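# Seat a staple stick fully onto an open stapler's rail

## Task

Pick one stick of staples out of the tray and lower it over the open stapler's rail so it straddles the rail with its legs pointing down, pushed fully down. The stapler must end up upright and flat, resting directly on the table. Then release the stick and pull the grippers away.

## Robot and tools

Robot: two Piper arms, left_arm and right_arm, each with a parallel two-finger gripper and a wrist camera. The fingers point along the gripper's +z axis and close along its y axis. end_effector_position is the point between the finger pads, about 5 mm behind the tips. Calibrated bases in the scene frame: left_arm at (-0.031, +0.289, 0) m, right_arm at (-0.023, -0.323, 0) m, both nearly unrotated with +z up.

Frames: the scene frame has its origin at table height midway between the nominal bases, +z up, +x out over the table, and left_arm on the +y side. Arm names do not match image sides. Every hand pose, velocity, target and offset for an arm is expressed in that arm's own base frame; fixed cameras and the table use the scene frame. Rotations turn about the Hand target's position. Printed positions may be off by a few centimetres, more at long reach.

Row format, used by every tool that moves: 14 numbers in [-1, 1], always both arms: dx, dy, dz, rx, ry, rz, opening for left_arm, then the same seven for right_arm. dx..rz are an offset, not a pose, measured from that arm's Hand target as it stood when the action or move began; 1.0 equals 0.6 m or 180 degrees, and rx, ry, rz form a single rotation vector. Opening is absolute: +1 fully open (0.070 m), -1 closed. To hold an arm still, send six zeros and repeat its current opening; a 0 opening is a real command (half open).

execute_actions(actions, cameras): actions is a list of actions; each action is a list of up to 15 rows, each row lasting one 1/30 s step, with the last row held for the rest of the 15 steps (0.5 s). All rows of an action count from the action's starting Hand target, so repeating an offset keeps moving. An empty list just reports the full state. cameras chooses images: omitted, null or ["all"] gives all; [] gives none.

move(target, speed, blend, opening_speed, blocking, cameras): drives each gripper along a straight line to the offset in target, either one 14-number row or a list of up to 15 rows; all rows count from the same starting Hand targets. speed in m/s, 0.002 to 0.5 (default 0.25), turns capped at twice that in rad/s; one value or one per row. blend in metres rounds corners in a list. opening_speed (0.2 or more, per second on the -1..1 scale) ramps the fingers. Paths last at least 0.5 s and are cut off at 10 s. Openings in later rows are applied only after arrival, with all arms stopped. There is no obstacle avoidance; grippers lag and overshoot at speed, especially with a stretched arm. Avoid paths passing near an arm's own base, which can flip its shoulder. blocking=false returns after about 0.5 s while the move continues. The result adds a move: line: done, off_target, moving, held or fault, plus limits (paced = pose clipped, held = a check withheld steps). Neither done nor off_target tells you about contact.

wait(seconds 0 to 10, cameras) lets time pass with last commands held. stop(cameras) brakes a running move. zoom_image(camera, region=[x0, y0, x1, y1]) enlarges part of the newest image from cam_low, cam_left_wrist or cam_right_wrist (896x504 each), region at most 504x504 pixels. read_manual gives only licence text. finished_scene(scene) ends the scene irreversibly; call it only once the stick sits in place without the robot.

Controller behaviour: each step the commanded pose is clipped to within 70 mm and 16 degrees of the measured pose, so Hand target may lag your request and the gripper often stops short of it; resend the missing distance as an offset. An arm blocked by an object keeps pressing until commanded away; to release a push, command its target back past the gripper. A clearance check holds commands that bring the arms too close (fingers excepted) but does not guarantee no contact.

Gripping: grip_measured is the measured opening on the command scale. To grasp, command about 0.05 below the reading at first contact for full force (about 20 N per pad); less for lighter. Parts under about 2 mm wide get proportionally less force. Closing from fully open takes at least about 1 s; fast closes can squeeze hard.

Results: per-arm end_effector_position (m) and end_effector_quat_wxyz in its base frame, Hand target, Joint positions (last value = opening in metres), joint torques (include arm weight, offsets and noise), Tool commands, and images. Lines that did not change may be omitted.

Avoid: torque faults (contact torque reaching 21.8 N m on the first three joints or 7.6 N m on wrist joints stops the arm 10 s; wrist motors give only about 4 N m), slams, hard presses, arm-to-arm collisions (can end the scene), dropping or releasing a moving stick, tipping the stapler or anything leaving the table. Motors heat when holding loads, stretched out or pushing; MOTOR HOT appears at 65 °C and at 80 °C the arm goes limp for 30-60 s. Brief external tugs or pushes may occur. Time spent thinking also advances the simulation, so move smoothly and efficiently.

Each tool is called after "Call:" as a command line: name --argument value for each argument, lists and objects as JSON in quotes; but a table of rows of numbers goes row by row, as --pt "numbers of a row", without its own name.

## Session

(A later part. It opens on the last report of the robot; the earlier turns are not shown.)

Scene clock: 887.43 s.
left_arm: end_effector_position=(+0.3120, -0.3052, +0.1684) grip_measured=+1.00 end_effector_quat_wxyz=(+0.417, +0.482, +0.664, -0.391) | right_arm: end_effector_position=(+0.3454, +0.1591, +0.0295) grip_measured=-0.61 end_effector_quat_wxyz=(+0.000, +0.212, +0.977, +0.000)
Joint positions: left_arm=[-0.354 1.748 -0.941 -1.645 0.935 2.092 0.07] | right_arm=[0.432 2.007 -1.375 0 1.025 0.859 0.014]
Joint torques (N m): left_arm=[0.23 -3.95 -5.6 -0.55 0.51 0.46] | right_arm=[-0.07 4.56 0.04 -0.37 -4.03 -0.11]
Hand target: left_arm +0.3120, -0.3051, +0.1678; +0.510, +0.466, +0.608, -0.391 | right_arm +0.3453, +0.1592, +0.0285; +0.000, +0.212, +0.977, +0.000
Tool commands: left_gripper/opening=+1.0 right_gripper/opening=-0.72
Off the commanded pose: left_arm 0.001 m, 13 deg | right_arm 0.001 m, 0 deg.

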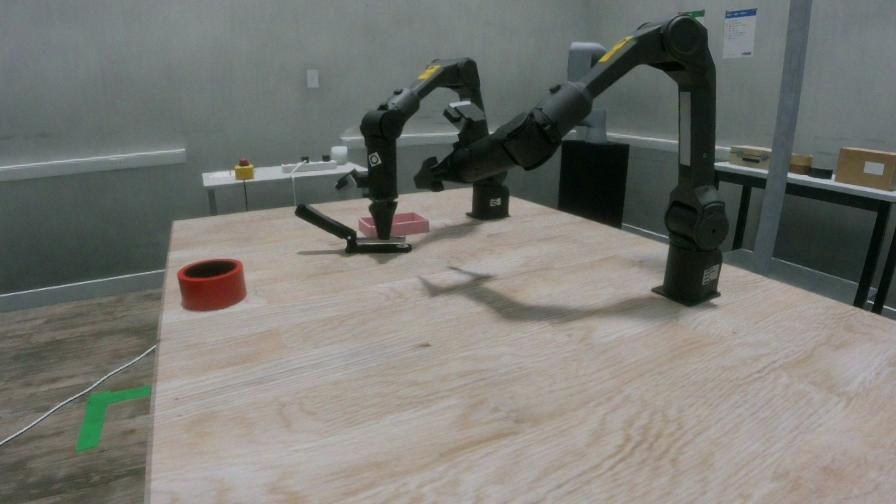

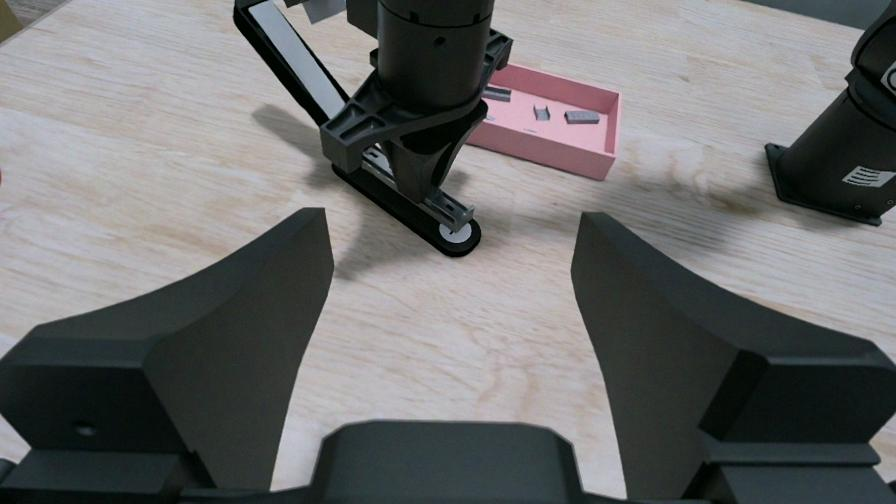

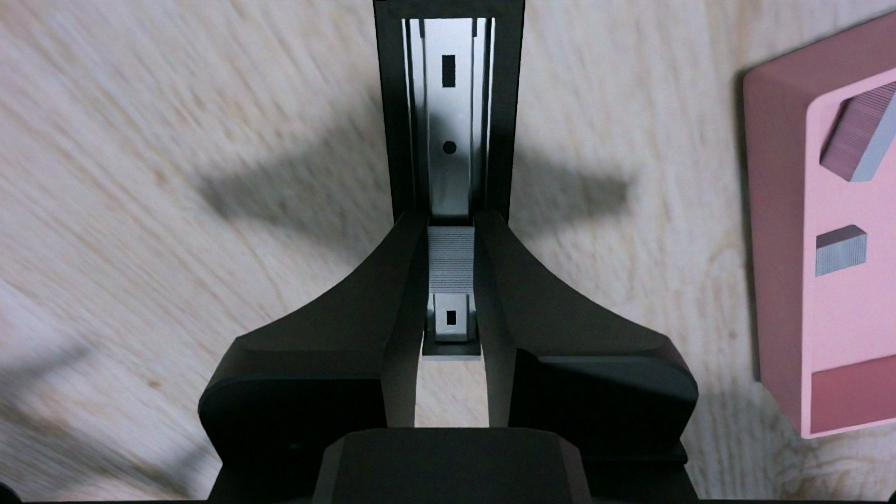

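Call:
move --target '[0,0,0,0,0,0,1, 0.0,0.0,0.0032,0,0,0.0,-0.72]' --speed 0.02 --cameras '["cam_left_wrist","cam_right_wrist"]'

Call:
zoom_image --camera "cam_left_wrist" --region '[410, 170, 480, 230]'

Call:
zoom_image --camera "cam_right_wrist" --region '[410, 195, 490, 240]'

Call:
zoom_image --camera "cam_right_wrist" --region '[410, 270, 490, 330]'

Scene clock: 919.43 s.
left_arm: end_effector_position=(+0.3120, -0.3052, +0.1684) grip_measured=+1.00 end_effector_quat_wxyz=(+0.417, +0.482, +0.664, -0.391) | right_arm: end_effector_position=(+0.3453, +0.1591, +0.0296) grip_measured=-0.61 end_effector_quat_wxyz=(+0.000, +0.212, +0.977, +0.000)
Joint positions: left_arm=[-0.354 1.748 -0.941 -1.645 0.935 2.092 0.07] | right_arm=[0.432 2.008 -1.377 0 1.027 0.859 0.014]
Joint torques (N m): left_arm=[0.01 -3.95 -4.8 -0.61 0.47 0.49] | right_arm=[0.07 2.08 -1.38 -0.38 -2.02 -0.11]
Hand target: left_arm +0.3120, -0.3051, +0.1678; +0.510, +0.466, +0.608, -0.391 | right_arm +0.3453, +0.1592, +0.0305; +0.000, +0.212, +0.977, +0.000
Off the commanded pose: left_arm 0.001 m, 13 deg | right_arm 0.001 m, 0 deg.
joint sent to its limit (left arm) — joint 6 (wrist roll), upper limit. The joint targets are off in orientation, not in position.
move: off_target (left_arm)
Images, in order: cam_left_wrist, cam_right_wrist.

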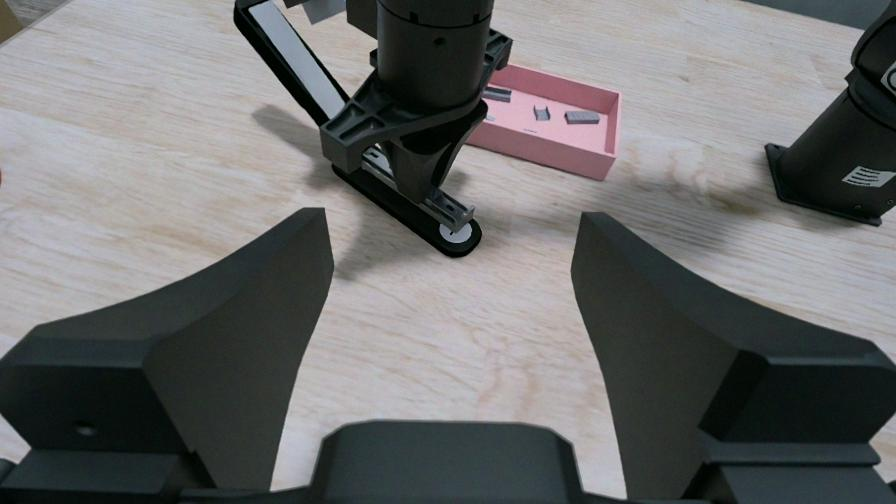

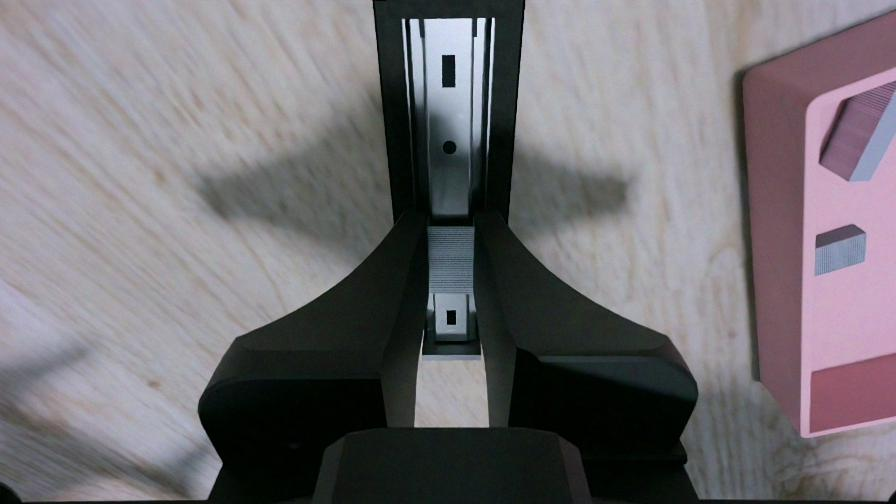

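Scaled by 7.200.

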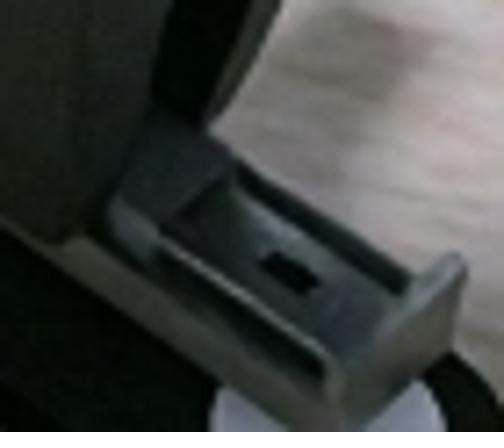

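Scaled by 6.300.

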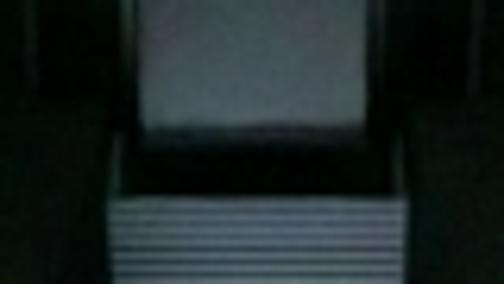

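Scaled by 6.300.

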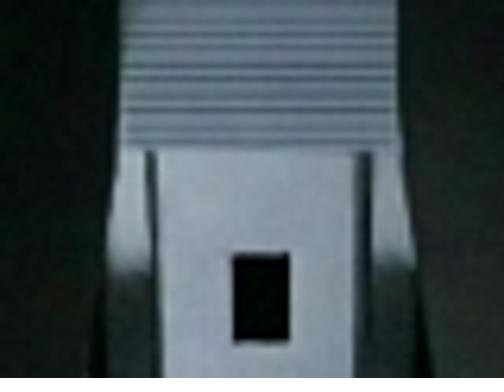

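Call:
move --target '[0,0,0,0,0,0,1, 0.0,0.0,0.0012,0,0,0.0,-0.72]' --speed 0.02 --cameras '[]'

Call:
execute_actions --actions '[]' --cameras '["cam_left_wrist"]'

Call:
zoom_image --camera "cam_left_wrist" --region '[410, 170, 480, 230]'

Scene clock: 933.73 s.
Off the commanded pose: left_arm 0.001 m, 13 deg | right_arm 0.000 m, 0 deg.
joint sent to its limit (left arm) — joint 6 (wrist roll), upper limit. The joint targets are off in orientation, not in position.
move: off_target (left_arm)

Scene clock: 933.73 s.
left_arm: end_effector_position=(+0.3120, -0.3052, +0.1684) grip_measured=+1.00 end_effector_quat_wxyz=(+0.417, +0.482, +0.664, -0.391) | right_arm: end_effector_position=(+0.3453, +0.1591, +0.0309) grip_measured=-0.61 end_effector_quat_wxyz=(+0.000, +0.212, +0.977, +0.000)
Joint positions: left_arm=[-0.354 1.748 -0.941 -1.645 0.935 2.092 0.07] | right_arm=[0.432 2.007 -1.379 0 1.032 0.859 0.013]
Joint torques (N m): left_arm=[-0.12 -4.07 -5.51 -0.77 0.34 0.46] | right_arm=[0.08 -7.23 -3.89 0.05 0.09 0.04]
Hand target: left_arm +0.3120, -0.3051, +0.1678; +0.510, +0.466, +0.608, -0.391 | right_arm +0.3453, +0.1592, +0.0312; +0.000, +0.212, +0.977, +0.000
Tool commands: left_gripper/opening=+1.0 right_gripper/opening=-0.72
Off the commanded pose: left_arm 0.001 m, 13 deg | right_arm 0.000 m, 0 deg.
Images, in order (width x height): cam_left_wrist 896x504.

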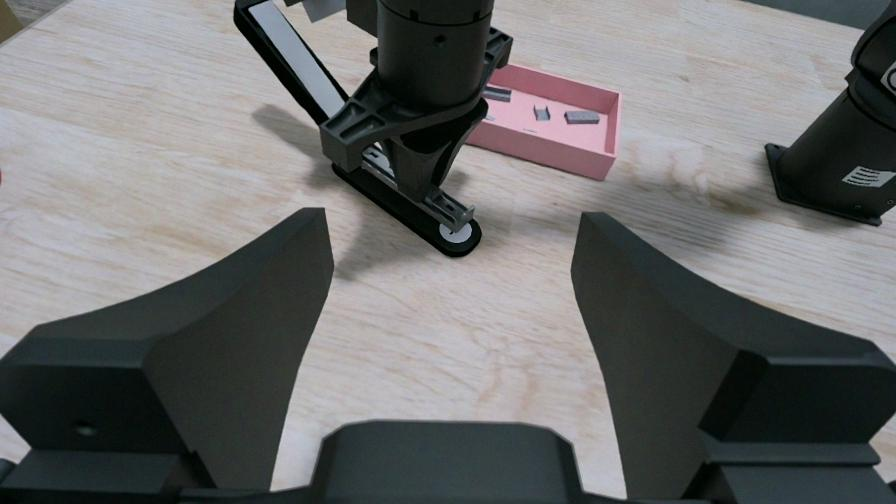

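Scaled by 7.200.

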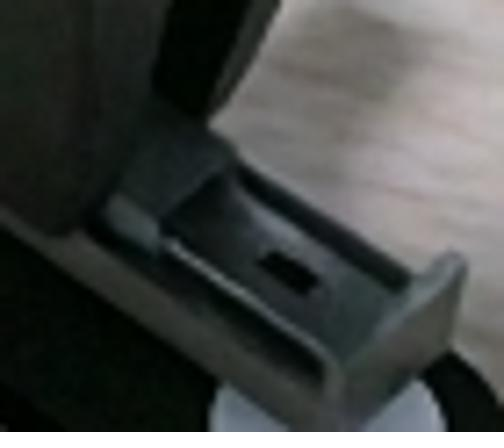

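Call:
move --target '[0,0,0,0,0,0,1, 0.0,0.0,-0.0012,0,0,0.0,-0.72]' --speed 0.02 --cameras '[]'

Call:
move --target '[0,0,0,0,0,0,1, 0.0,0.0,0,0,0,0.0,-0.45]' --opening_speed 0.3 --cameras '["cam_left_wrist","cam_right_wrist"]'

Call:
zoom_image --camera "cam_left_wrist" --region '[410, 170, 480, 230]'

Call:
zoom_image --camera "cam_right_wrist" --region '[400, 180, 500, 340]'

Scene clock: 948.23 s.
Off the commanded pose: left_arm 0.001 m, 13 deg | right_arm 0.001 m, 0 deg.
joint sent to its limit (left arm) — joint 6 (wrist roll), upper limit. The joint targets are off in orientation, not in position.
move: off_target (left_arm)

Scene clock: 949.33 s.
left_arm: end_effector_position=(+0.3120, -0.3052, +0.1684) grip_measured=+1.00 end_effector_quat_wxyz=(+0.417, +0.482, +0.664, -0.391) | right_arm: end_effector_position=(+0.3454, +0.1591, +0.0306) grip_measured=-0.45 end_effector_quat_wxyz=(+0.000, +0.212, +0.977, +0.000)
Joint positions: left_arm=[-0.354 1.748 -0.941 -1.645 0.935 2.092 0.07] | right_arm=[0.432 2.007 -1.378 0 1.03 0.859 0.019]
Joint torques (N m): left_arm=[0.15 -4.43 -5.47 -0.53 0.33 0.46] | right_arm=[0.32 -5.8 -2.45 -0.05 -0.1 0.03]
Hand target: left_arm +0.3120, -0.3051, +0.1678; +0.510, +0.466, +0.608, -0.391 | right_arm +0.3453, +0.1592, +0.0305; +0.000, +0.212, +0.977, +0.000
Off the commanded pose: left_arm 0.001 m, 13 deg | right_arm 0.000 m, 0 deg.
joint sent to its limit (left arm) — joint 6 (wrist roll), upper limit. The joint targets are off in orientation, not in position.
move: off_target (left_arm)
Images, in order: cam_left_wrist, cam_right_wrist.

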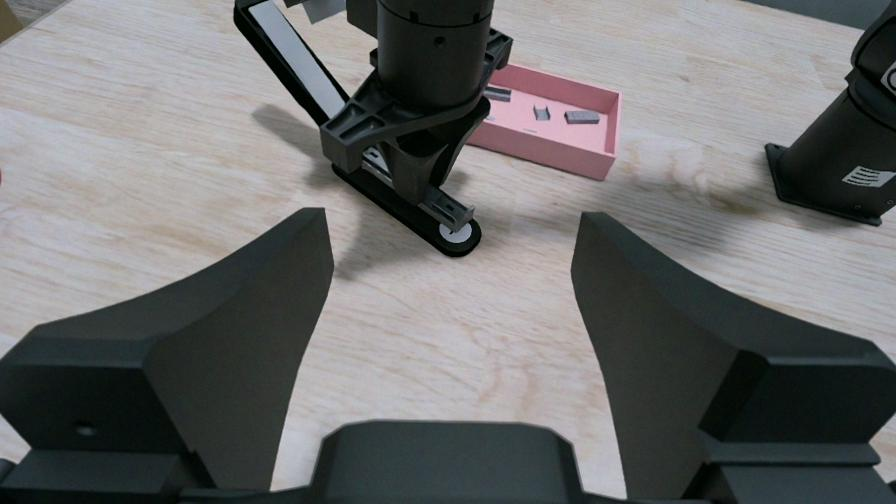

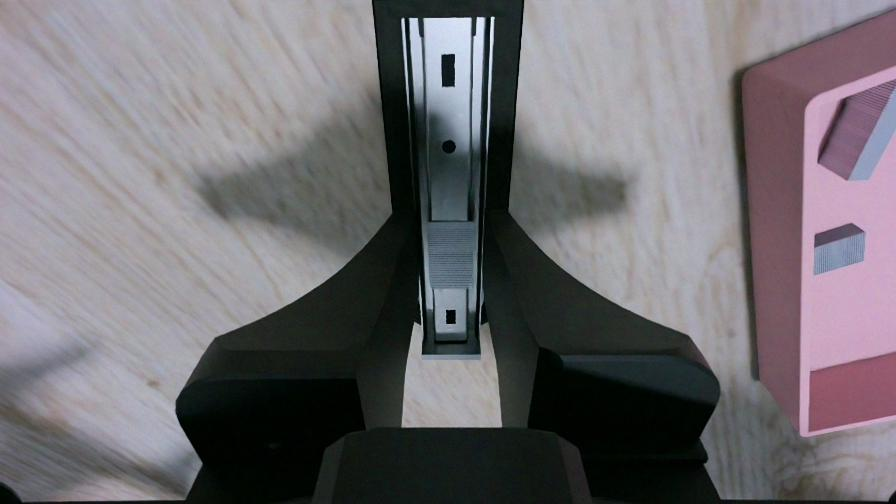

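Scaled by 7.200.

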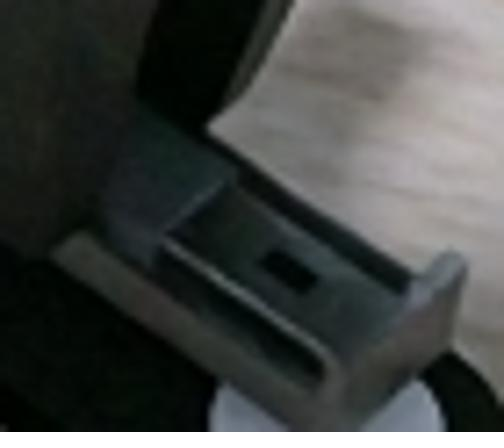

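Scaled by 3.150.

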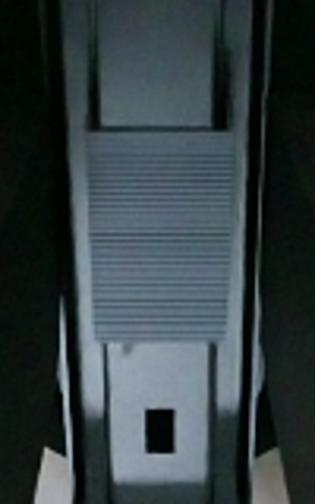

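Call:
move --target '[0,0,0,0,0,0,1, 0.0,0.0,0.04,0,0,0.0,-0.3]' --speed 0.06 --cameras '["cam_left_wrist","cam_right_wrist"]'

Call:
zoom_image --camera "cam_left_wrist" --region '[400, 150, 490, 240]'

Call:
zoom_image --camera "cam_right_wrist" --region '[400, 130, 500, 290]'

Scene clock: 958.47 s.
left_arm: end_effector_position=(+0.3120, -0.3052, +0.1684) grip_measured=+1.00 end_effector_quat_wxyz=(+0.417, +0.482, +0.664, -0.391) | right_arm: end_effector_position=(+0.3454, +0.1591, +0.0547) grip_measured=-0.30 end_effector_quat_wxyz=(+0.000, +0.212, +0.977, +0.000)
Joint positions: left_arm=[-0.354 1.748 -0.941 -1.645 0.935 2.092 0.07] | right_arm=[0.432 1.972 -1.427 0 1.113 0.859 0.025]
Joint torques (N m): left_arm=[-0.14 -4.96 -5.45 -0.72 0.33 0.48] | right_arm=[0.28 -6.4 -3.55 -0.13 -0.12 0.06]
Hand target: left_arm +0.3120, -0.3051, +0.1678; +0.510, +0.466, +0.608, -0.391 | right_arm +0.3453, +0.1592, +0.0545; +0.000, +0.212, +0.977, +0.000
Off the commanded pose: left_arm 0.001 m, 13 deg | right_arm 0.000 m, 0 deg.
joint sent to its limit (left arm) — joint 6 (wrist roll), upper limit. The joint targets are off in orientation, not in position.
move: off_target (left_arm)
Images, in order: cam_left_wrist, cam_right_wrist.

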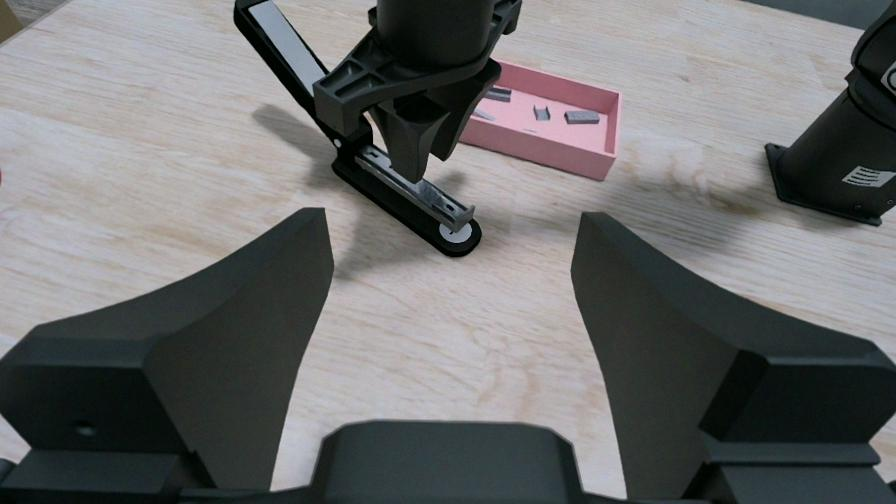

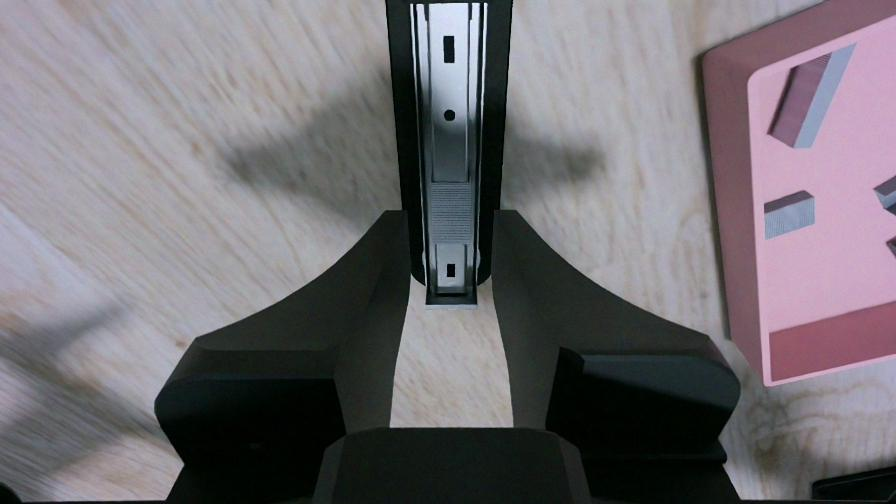

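Scaled by 5.600.

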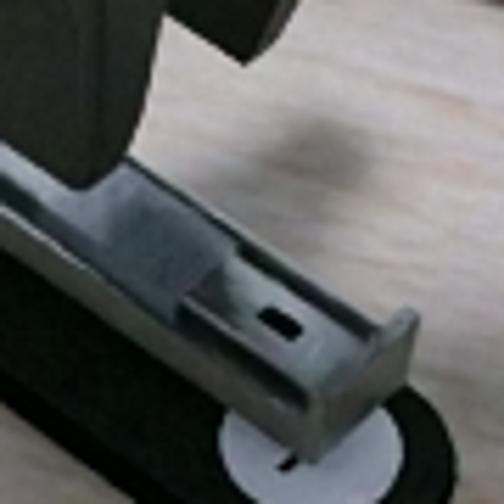

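Scaled by 3.150.

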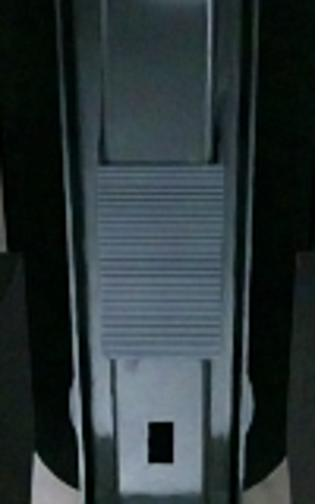

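Call:
move --pt "0 0 0 0 0 0 1 -0.0045 0.002 0 0 0 0.0 -1" --pt "0 0 0 0 0 0 1 -0.0045 0.002 -0.03 0 0 0.0 -1" --speed 0.05 --cameras '["cam_left_wrist","cam_right_wrist"]'

Call:
zoom_image --camera "cam_left_wrist" --region '[400, 150, 490, 240]'

Call:
zoom_image --camera "cam_right_wrist" --region '[400, 150, 500, 310]'

Scene clock: 974.00 s.
left_arm: end_effector_position=(+0.3120, -0.3052, +0.1684) grip_measured=+1.00 end_effector_quat_wxyz=(+0.417, +0.482, +0.664, -0.391) | right_arm: end_effector_position=(+0.3427, +0.1601, +0.0365) grip_measured=-0.98 end_effector_quat_wxyz=(+0.000, +0.212, +0.977, +0.000)
Joint positions: left_arm=[-0.354 1.748 -0.941 -1.645 0.935 2.092 0.07] | right_arm=[0.437 1.991 -1.379 0 1.046 0.864 0.001]
Joint torques (N m): left_arm=[-0.14 -5.32 -4.97 -0.66 0.36 0.44] | right_arm=[1.49 -6.26 -2.92 -0.08 0.08 0.02]
Hand target: left_arm +0.3120, -0.3051, +0.1678; +0.510, +0.466, +0.608, -0.391 | right_arm +0.3426, +0.1604, +0.0365; +0.000, +0.212, +0.977, +0.000
Off the commanded pose: left_arm 0.001 m, 13 deg | right_arm 0.000 m, 0 deg.
joint sent to its limit (left arm) — joint 6 (wrist roll), upper limit. The joint targets are off in orientation, not in position.
move: off_target (left_arm)
Images, in order: cam_left_wrist, cam_right_wrist.

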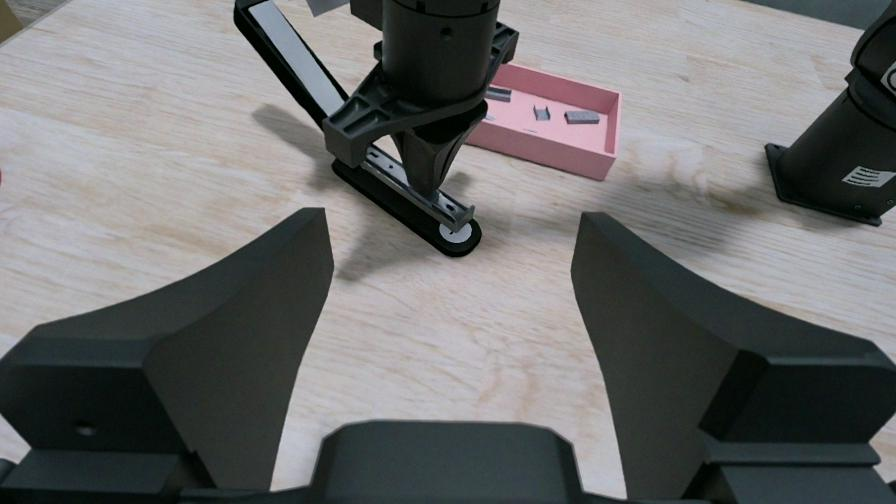

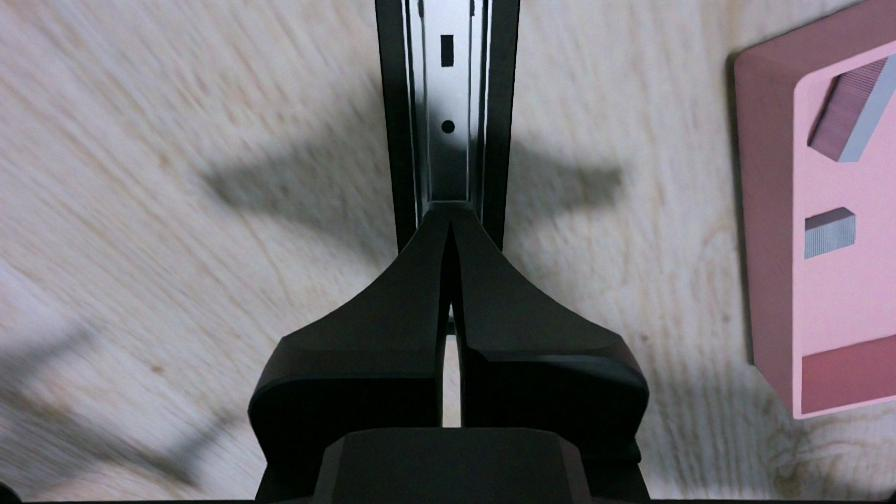

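Scaled by 5.600.

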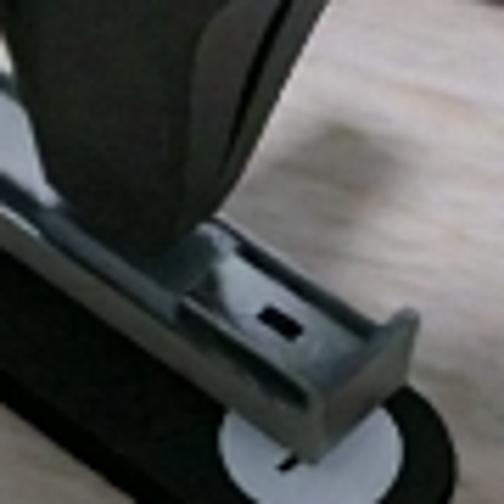

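Scaled by 3.150.

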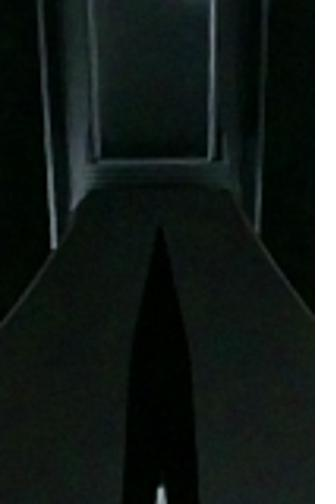

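Fingers are just above the crown. Descend gently.

Call:
move --target '[0,0,0,0,0,0,1, 0,0,-0.004,0,0,0.0,-1]' --speed 0.02 --cameras '["cam_left_wrist"]'

Call:
zoom_image --camera "cam_left_wrist" --region '[400, 150, 490, 240]'

Scene clock: 980.00 s.
left_arm: end_effector_position=(+0.3120, -0.3052, +0.1684) grip_measured=+1.00 end_effector_quat_wxyz=(+0.417, +0.482, +0.664, -0.391) | right_arm: end_effector_position=(+0.3431, +0.1603, +0.0347) grip_measured=-0.98 end_effector_quat_wxyz=(+0.001, +0.212, +0.977, +0.000)
Joint positions: left_arm=[-0.354 1.748 -0.941 -1.645 0.935 2.092 0.07] | right_arm=[0.437 1.994 -1.375 0 1.038 0.864 0.001]
Joint torques (N m): left_arm=[-0.16 -5.7 -5.44 -0.68 0.4 0.46] | right_arm=[1.46 -5.78 -2.41 0.03 -0.12 -0.07]
Hand target: left_arm +0.3120, -0.3051, +0.1678; +0.510, +0.466, +0.608, -0.391 | right_arm +0.3426, +0.1604, +0.0341; +0.000, +0.212, +0.977, +0.000
Off the commanded pose: left_arm 0.001 m, 13 deg | right_arm 0.001 m, 0 deg.
joint sent to its limit (left arm) — joint 6 (wrist roll), upper limit. The joint targets are off in orientation, not in position.
move: off_target (left_arm)
Images, in order: cam_left_wrist.

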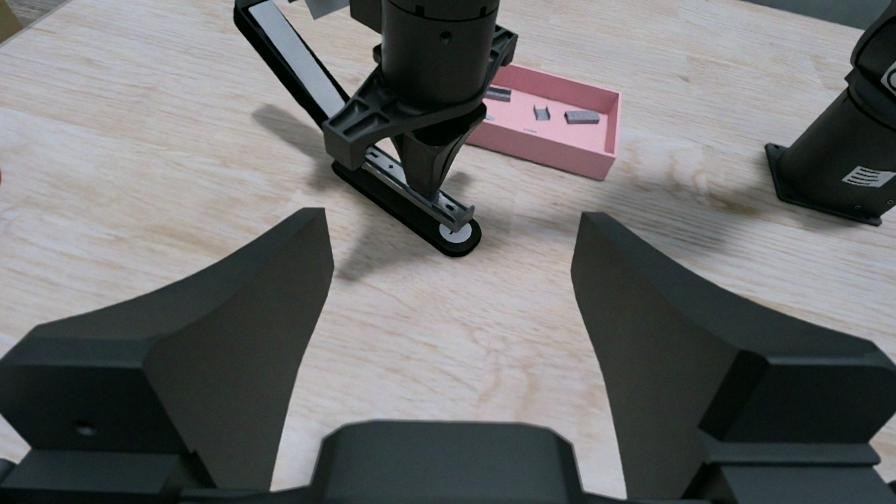

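Scaled by 5.600.

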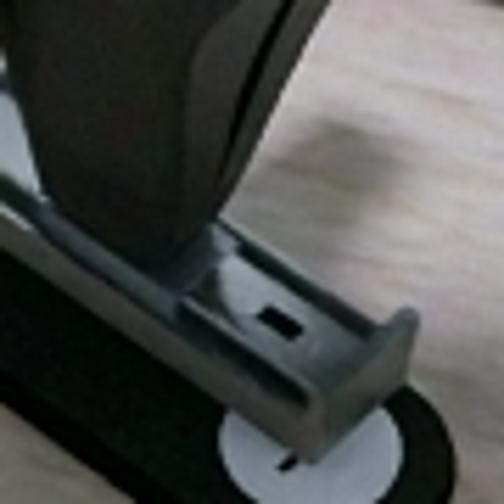

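Call:
move --target '[0,0,0,0,0,0,1, 0,0,-0.0028,0,0,0.0,-1]' --speed 0.02 --cameras '[]'

Call:
execute_actions --actions '[]' --cameras '["cam_left_wrist"]'

Call:
zoom_image --camera "cam_left_wrist" --region '[400, 150, 490, 240]'

Scene clock: 991.83 s.
Off the commanded pose: left_arm 0.001 m, 13 deg | right_arm 0.000 m, 0 deg.
joint sent to its limit (left arm) — joint 6 (wrist roll), upper limit. The joint targets are off in orientation, not in position.
move: off_target (left_arm)

Scene clock: 991.83 s.
left_arm: end_effector_position=(+0.3120, -0.3052, +0.1684) grip_measured=+1.00 end_effector_quat_wxyz=(+0.417, +0.482, +0.664, -0.391) | right_arm: end_effector_position=(+0.3427, +0.1601, +0.0324) grip_measured=-0.98 end_effector_quat_wxyz=(+0.000, +0.212, +0.977, +0.000)
Joint positions: left_arm=[-0.354 1.748 -0.941 -1.645 0.935 2.092 0.07] | right_arm=[0.437 1.998 -1.372 0 1.033 0.864 0.001]
Joint torques (N m): left_arm=[-0.36 -5.51 -5.37 -0.74 0.39 0.46] | right_arm=[1.49 -5.97 -2.4 0 -0.12 -0.06]
Hand target: left_arm +0.3120, -0.3051, +0.1678; +0.510, +0.466, +0.608, -0.391 | right_arm +0.3426, +0.1604, +0.0324; +0.000, +0.212, +0.977, +0.000
Tool commands: left_gripper/opening=+1.0 right_gripper/opening=-1.0
Off the commanded pose: left_arm 0.001 m, 13 deg | right_arm 0.000 m, 0 deg.
Images, in order (width x height): cam_left_wrist 896x504.

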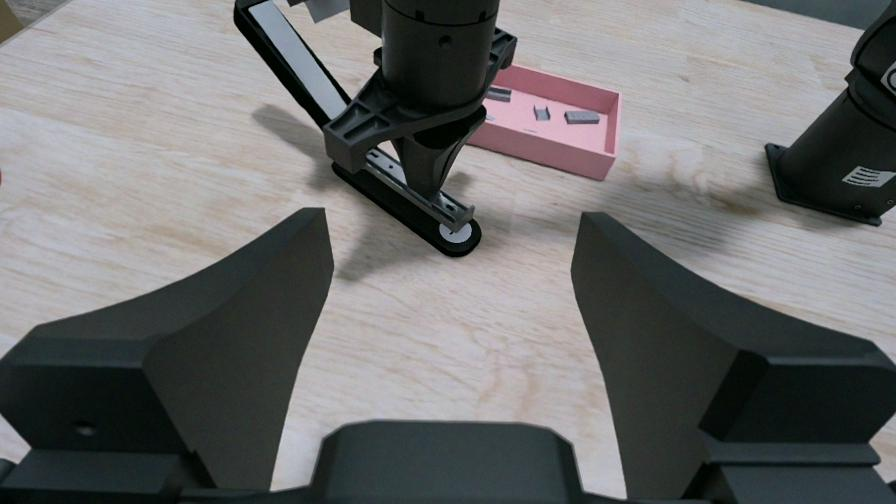

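Scaled by 5.600.

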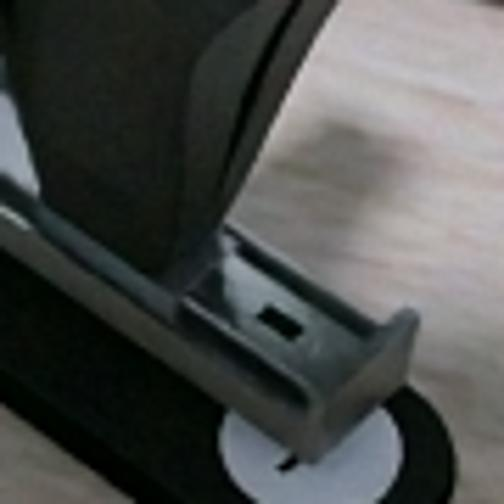

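Call:
move --target '[0,0,0,0,0,0,1, 0,0,-0.0025,0,0,0.0,-1]' --speed 0.02 --cameras '[]'

Call:
execute_actions --actions '[]' --cameras '["cam_left_wrist"]'

Call:
zoom_image --camera "cam_left_wrist" --region '[400, 150, 490, 240]'

Scene clock: 998.97 s.
Off the commanded pose: left_arm 0.001 m, 13 deg | right_arm 0.002 m, 0 deg.
joint sent to its limit (left arm) — joint 6 (wrist roll), upper limit. The joint targets are off in orientation, not in position.
move: off_target (left_arm)

Scene clock: 998.97 s.
left_arm: end_effector_position=(+0.3120, -0.3052, +0.1684) grip_measured=+1.00 end_effector_quat_wxyz=(+0.417, +0.482, +0.664, -0.391) | right_arm: end_effector_position=(+0.3437, +0.1608, +0.0322) grip_measured=-0.98 end_effector_quat_wxyz=(+0.002, +0.212, +0.977, +0.002)
Joint positions: left_arm=[-0.354 1.748 -0.941 -1.645 0.935 2.092 0.07] | right_arm=[0.437 1.998 -1.371 0.001 1.026 0.864 0.001]
Joint torques (N m): left_arm=[-0.53 -4.28 -5.36 -0.64 0.36 0.47] | right_arm=[1.16 -3.95 -0.96 -0.17 0.15 -0.04]
Hand target: left_arm +0.3120, -0.3051, +0.1678; +0.510, +0.466, +0.608, -0.391 | right_arm +0.3426, +0.1604, +0.0309; +0.000, +0.212, +0.977, +0.000
Tool commands: left_gripper/opening=+1.0 right_gripper/opening=-1.0
Off the commanded pose: left_arm 0.001 m, 13 deg | right_arm 0.002 m, 0 deg.
Images, in order (width x height): cam_left_wrist 896x504.

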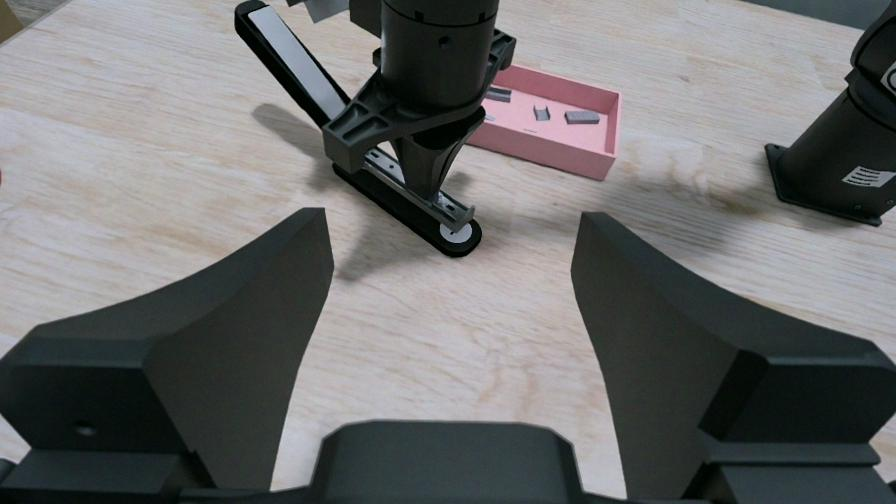

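Scaled by 5.600.

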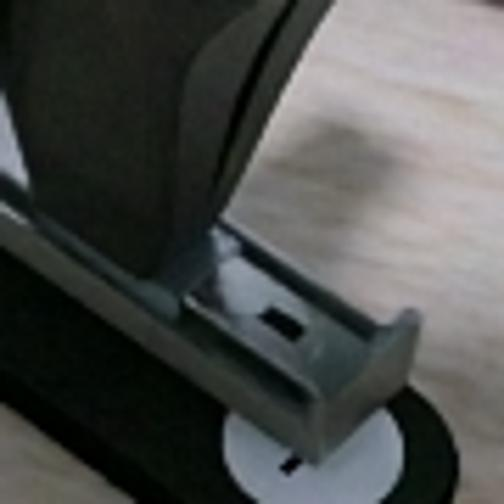

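Call:
move --target '[0,0,0,0,0,0,1, 0,0,-0.0015,0,0,0.0,-1]' --speed 0.02 --cameras '[]'

Call:
move --target '[0,0,0,0,0,0,1, 0,0,0.02,0,0,0.0,-1]' --speed 0.04 --cameras '["cam_left_wrist","cam_right_wrist"]'

Call:
zoom_image --camera "cam_left_wrist" --region '[400, 150, 490, 240]'

Scene clock: 1013.47 s.
Off the commanded pose: left_arm 0.001 m, 13 deg | right_arm 0.001 m, 0 deg.
joint sent to its limit (left arm) — joint 6 (wrist roll), upper limit. The joint targets are off in orientation, not in position.
move: off_target (left_arm)

Scene clock: 1014.53 s.
left_arm: end_effector_position=(+0.3120, -0.3052, +0.1684) grip_measured=+1.00 end_effector_quat_wxyz=(+0.417, +0.482, +0.664, -0.391) | right_arm: end_effector_position=(+0.3423, +0.1601, +0.0412) grip_measured=-0.98 end_effector_quat_wxyz=(-0.001, +0.211, +0.977, -0.001)
Joint positions: left_arm=[-0.354 1.748 -0.941 -1.645 0.935 2.092 0.07] | right_arm=[0.438 1.985 -1.389 0 1.065 0.864 0.001]
Joint torques (N m): left_arm=[-0.31 -4.16 -5.35 -0.67 0.28 0.49] | right_arm=[0.57 -6.93 -3.94 0.06 -0.18 0]
Hand target: left_arm +0.3120, -0.3051, +0.1678; +0.510, +0.466, +0.608, -0.391 | right_arm +0.3426, +0.1604, +0.0420; +0.000, +0.212, +0.977, +0.000
Off the commanded pose: left_arm 0.001 m, 13 deg | right_arm 0.001 m, 0 deg.
joint sent to its limit (left arm) — joint 6 (wrist roll), upper limit. The joint targets are off in orientation, not in position.
move: off_target (left_arm)
Images, in order: cam_left_wrist, cam_right_wrist.

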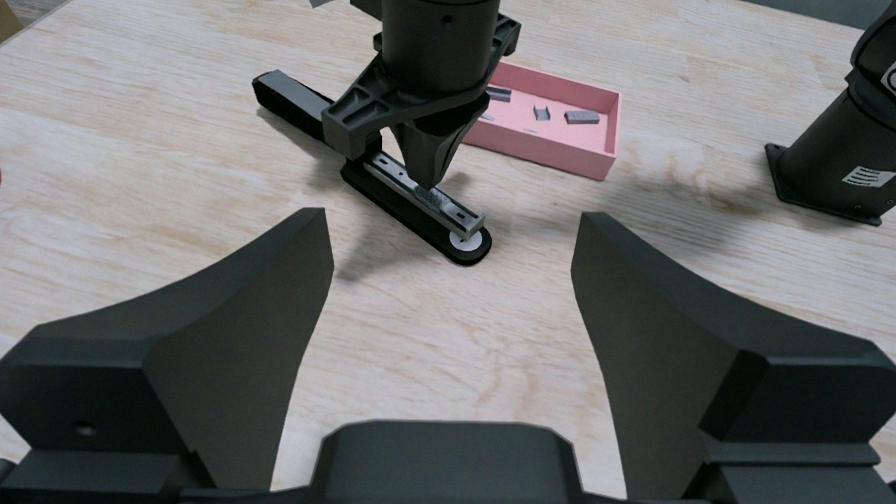

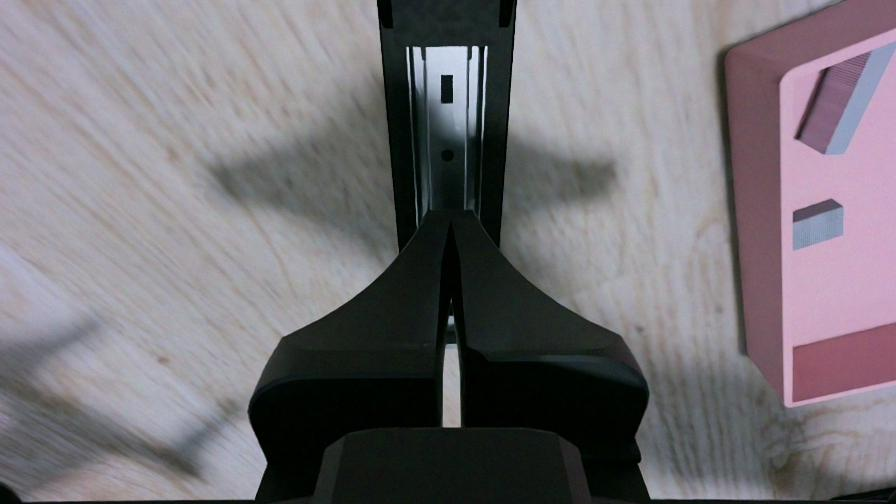

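Scaled by 5.600.

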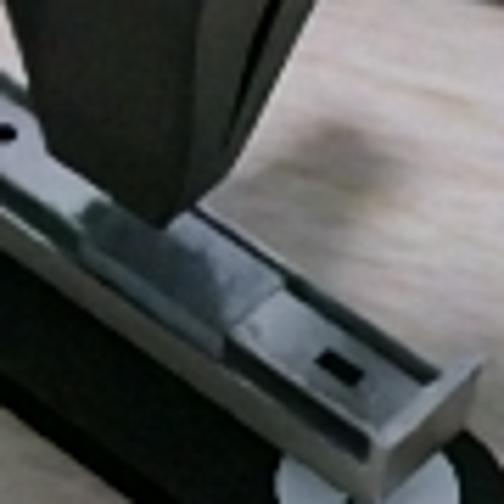

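Call:
wait --seconds 0 --cameras '["cam_low","cam_left_wrist","cam_right_wrist"]'

Call:
zoom_image --camera "cam_low" --region '[280, 130, 430, 265]'

Call:
zoom_image --camera "cam_left_wrist" --region '[220, 20, 540, 280]'

Scene clock: 1022.00 s.
left_arm: end_effector_position=(+0.3120, -0.3052, +0.1684) grip_measured=+1.00 end_effector_quat_wxyz=(+0.417, +0.482, +0.664, -0.391) | right_arm: end_effector_position=(+0.3423, +0.1601, +0.0416) grip_measured=-0.98 end_effector_quat_wxyz=(-0.001, +0.211, +0.977, -0.001)
Joint positions: left_arm=[-0.354 1.748 -0.941 -1.645 0.935 2.092 0.07] | right_arm=[0.438 1.984 -1.389 0 1.065 0.864 0.001]
Joint torques (N m): left_arm=[-0.33 -4.06 -4.91 -0.56 0.38 0.47] | right_arm=[1 -6.99 -3.88 0.01 -0.06 0.04]
Hand target: left_arm +0.3120, -0.3051, +0.1678; +0.510, +0.466, +0.608, -0.391 | right_arm +0.3426, +0.1604, +0.0420; +0.000, +0.212, +0.977, +0.000
Tool commands: left_gripper/opening=+1.0 right_gripper/opening=-1.0
Off the commanded pose: left_arm 0.001 m, 13 deg | right_arm 0.001 m, 0 deg.

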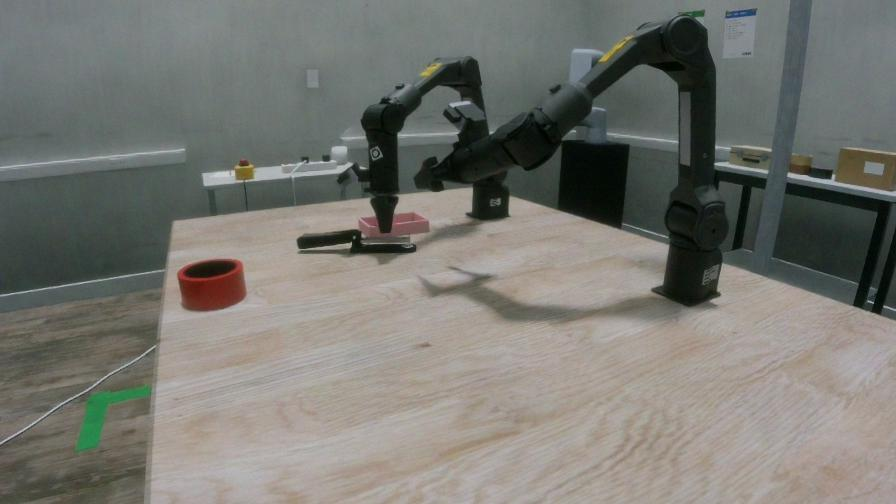

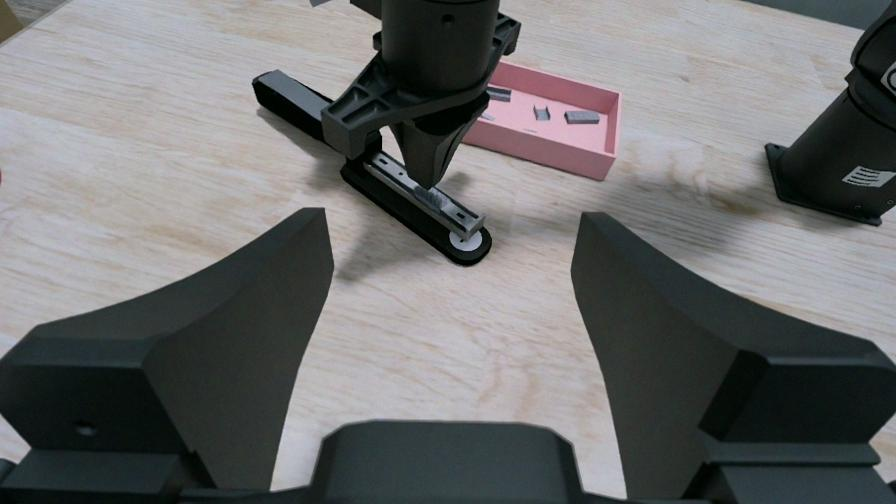

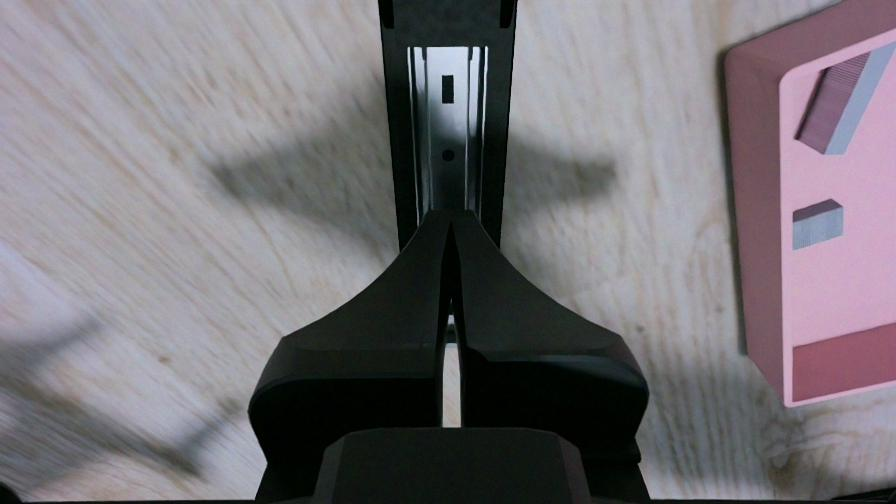

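Scaled by 3.360.

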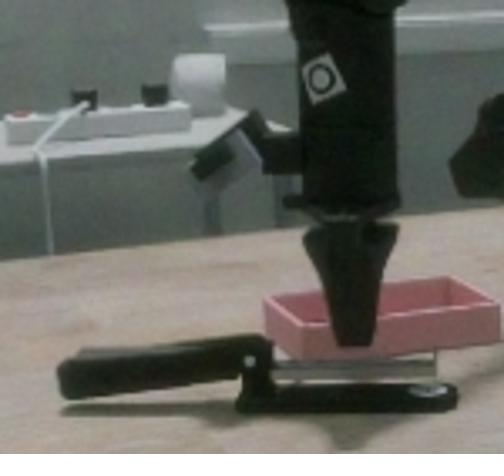

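Scaled by 1.575.

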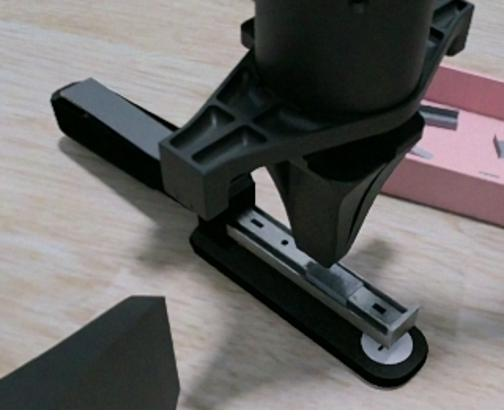

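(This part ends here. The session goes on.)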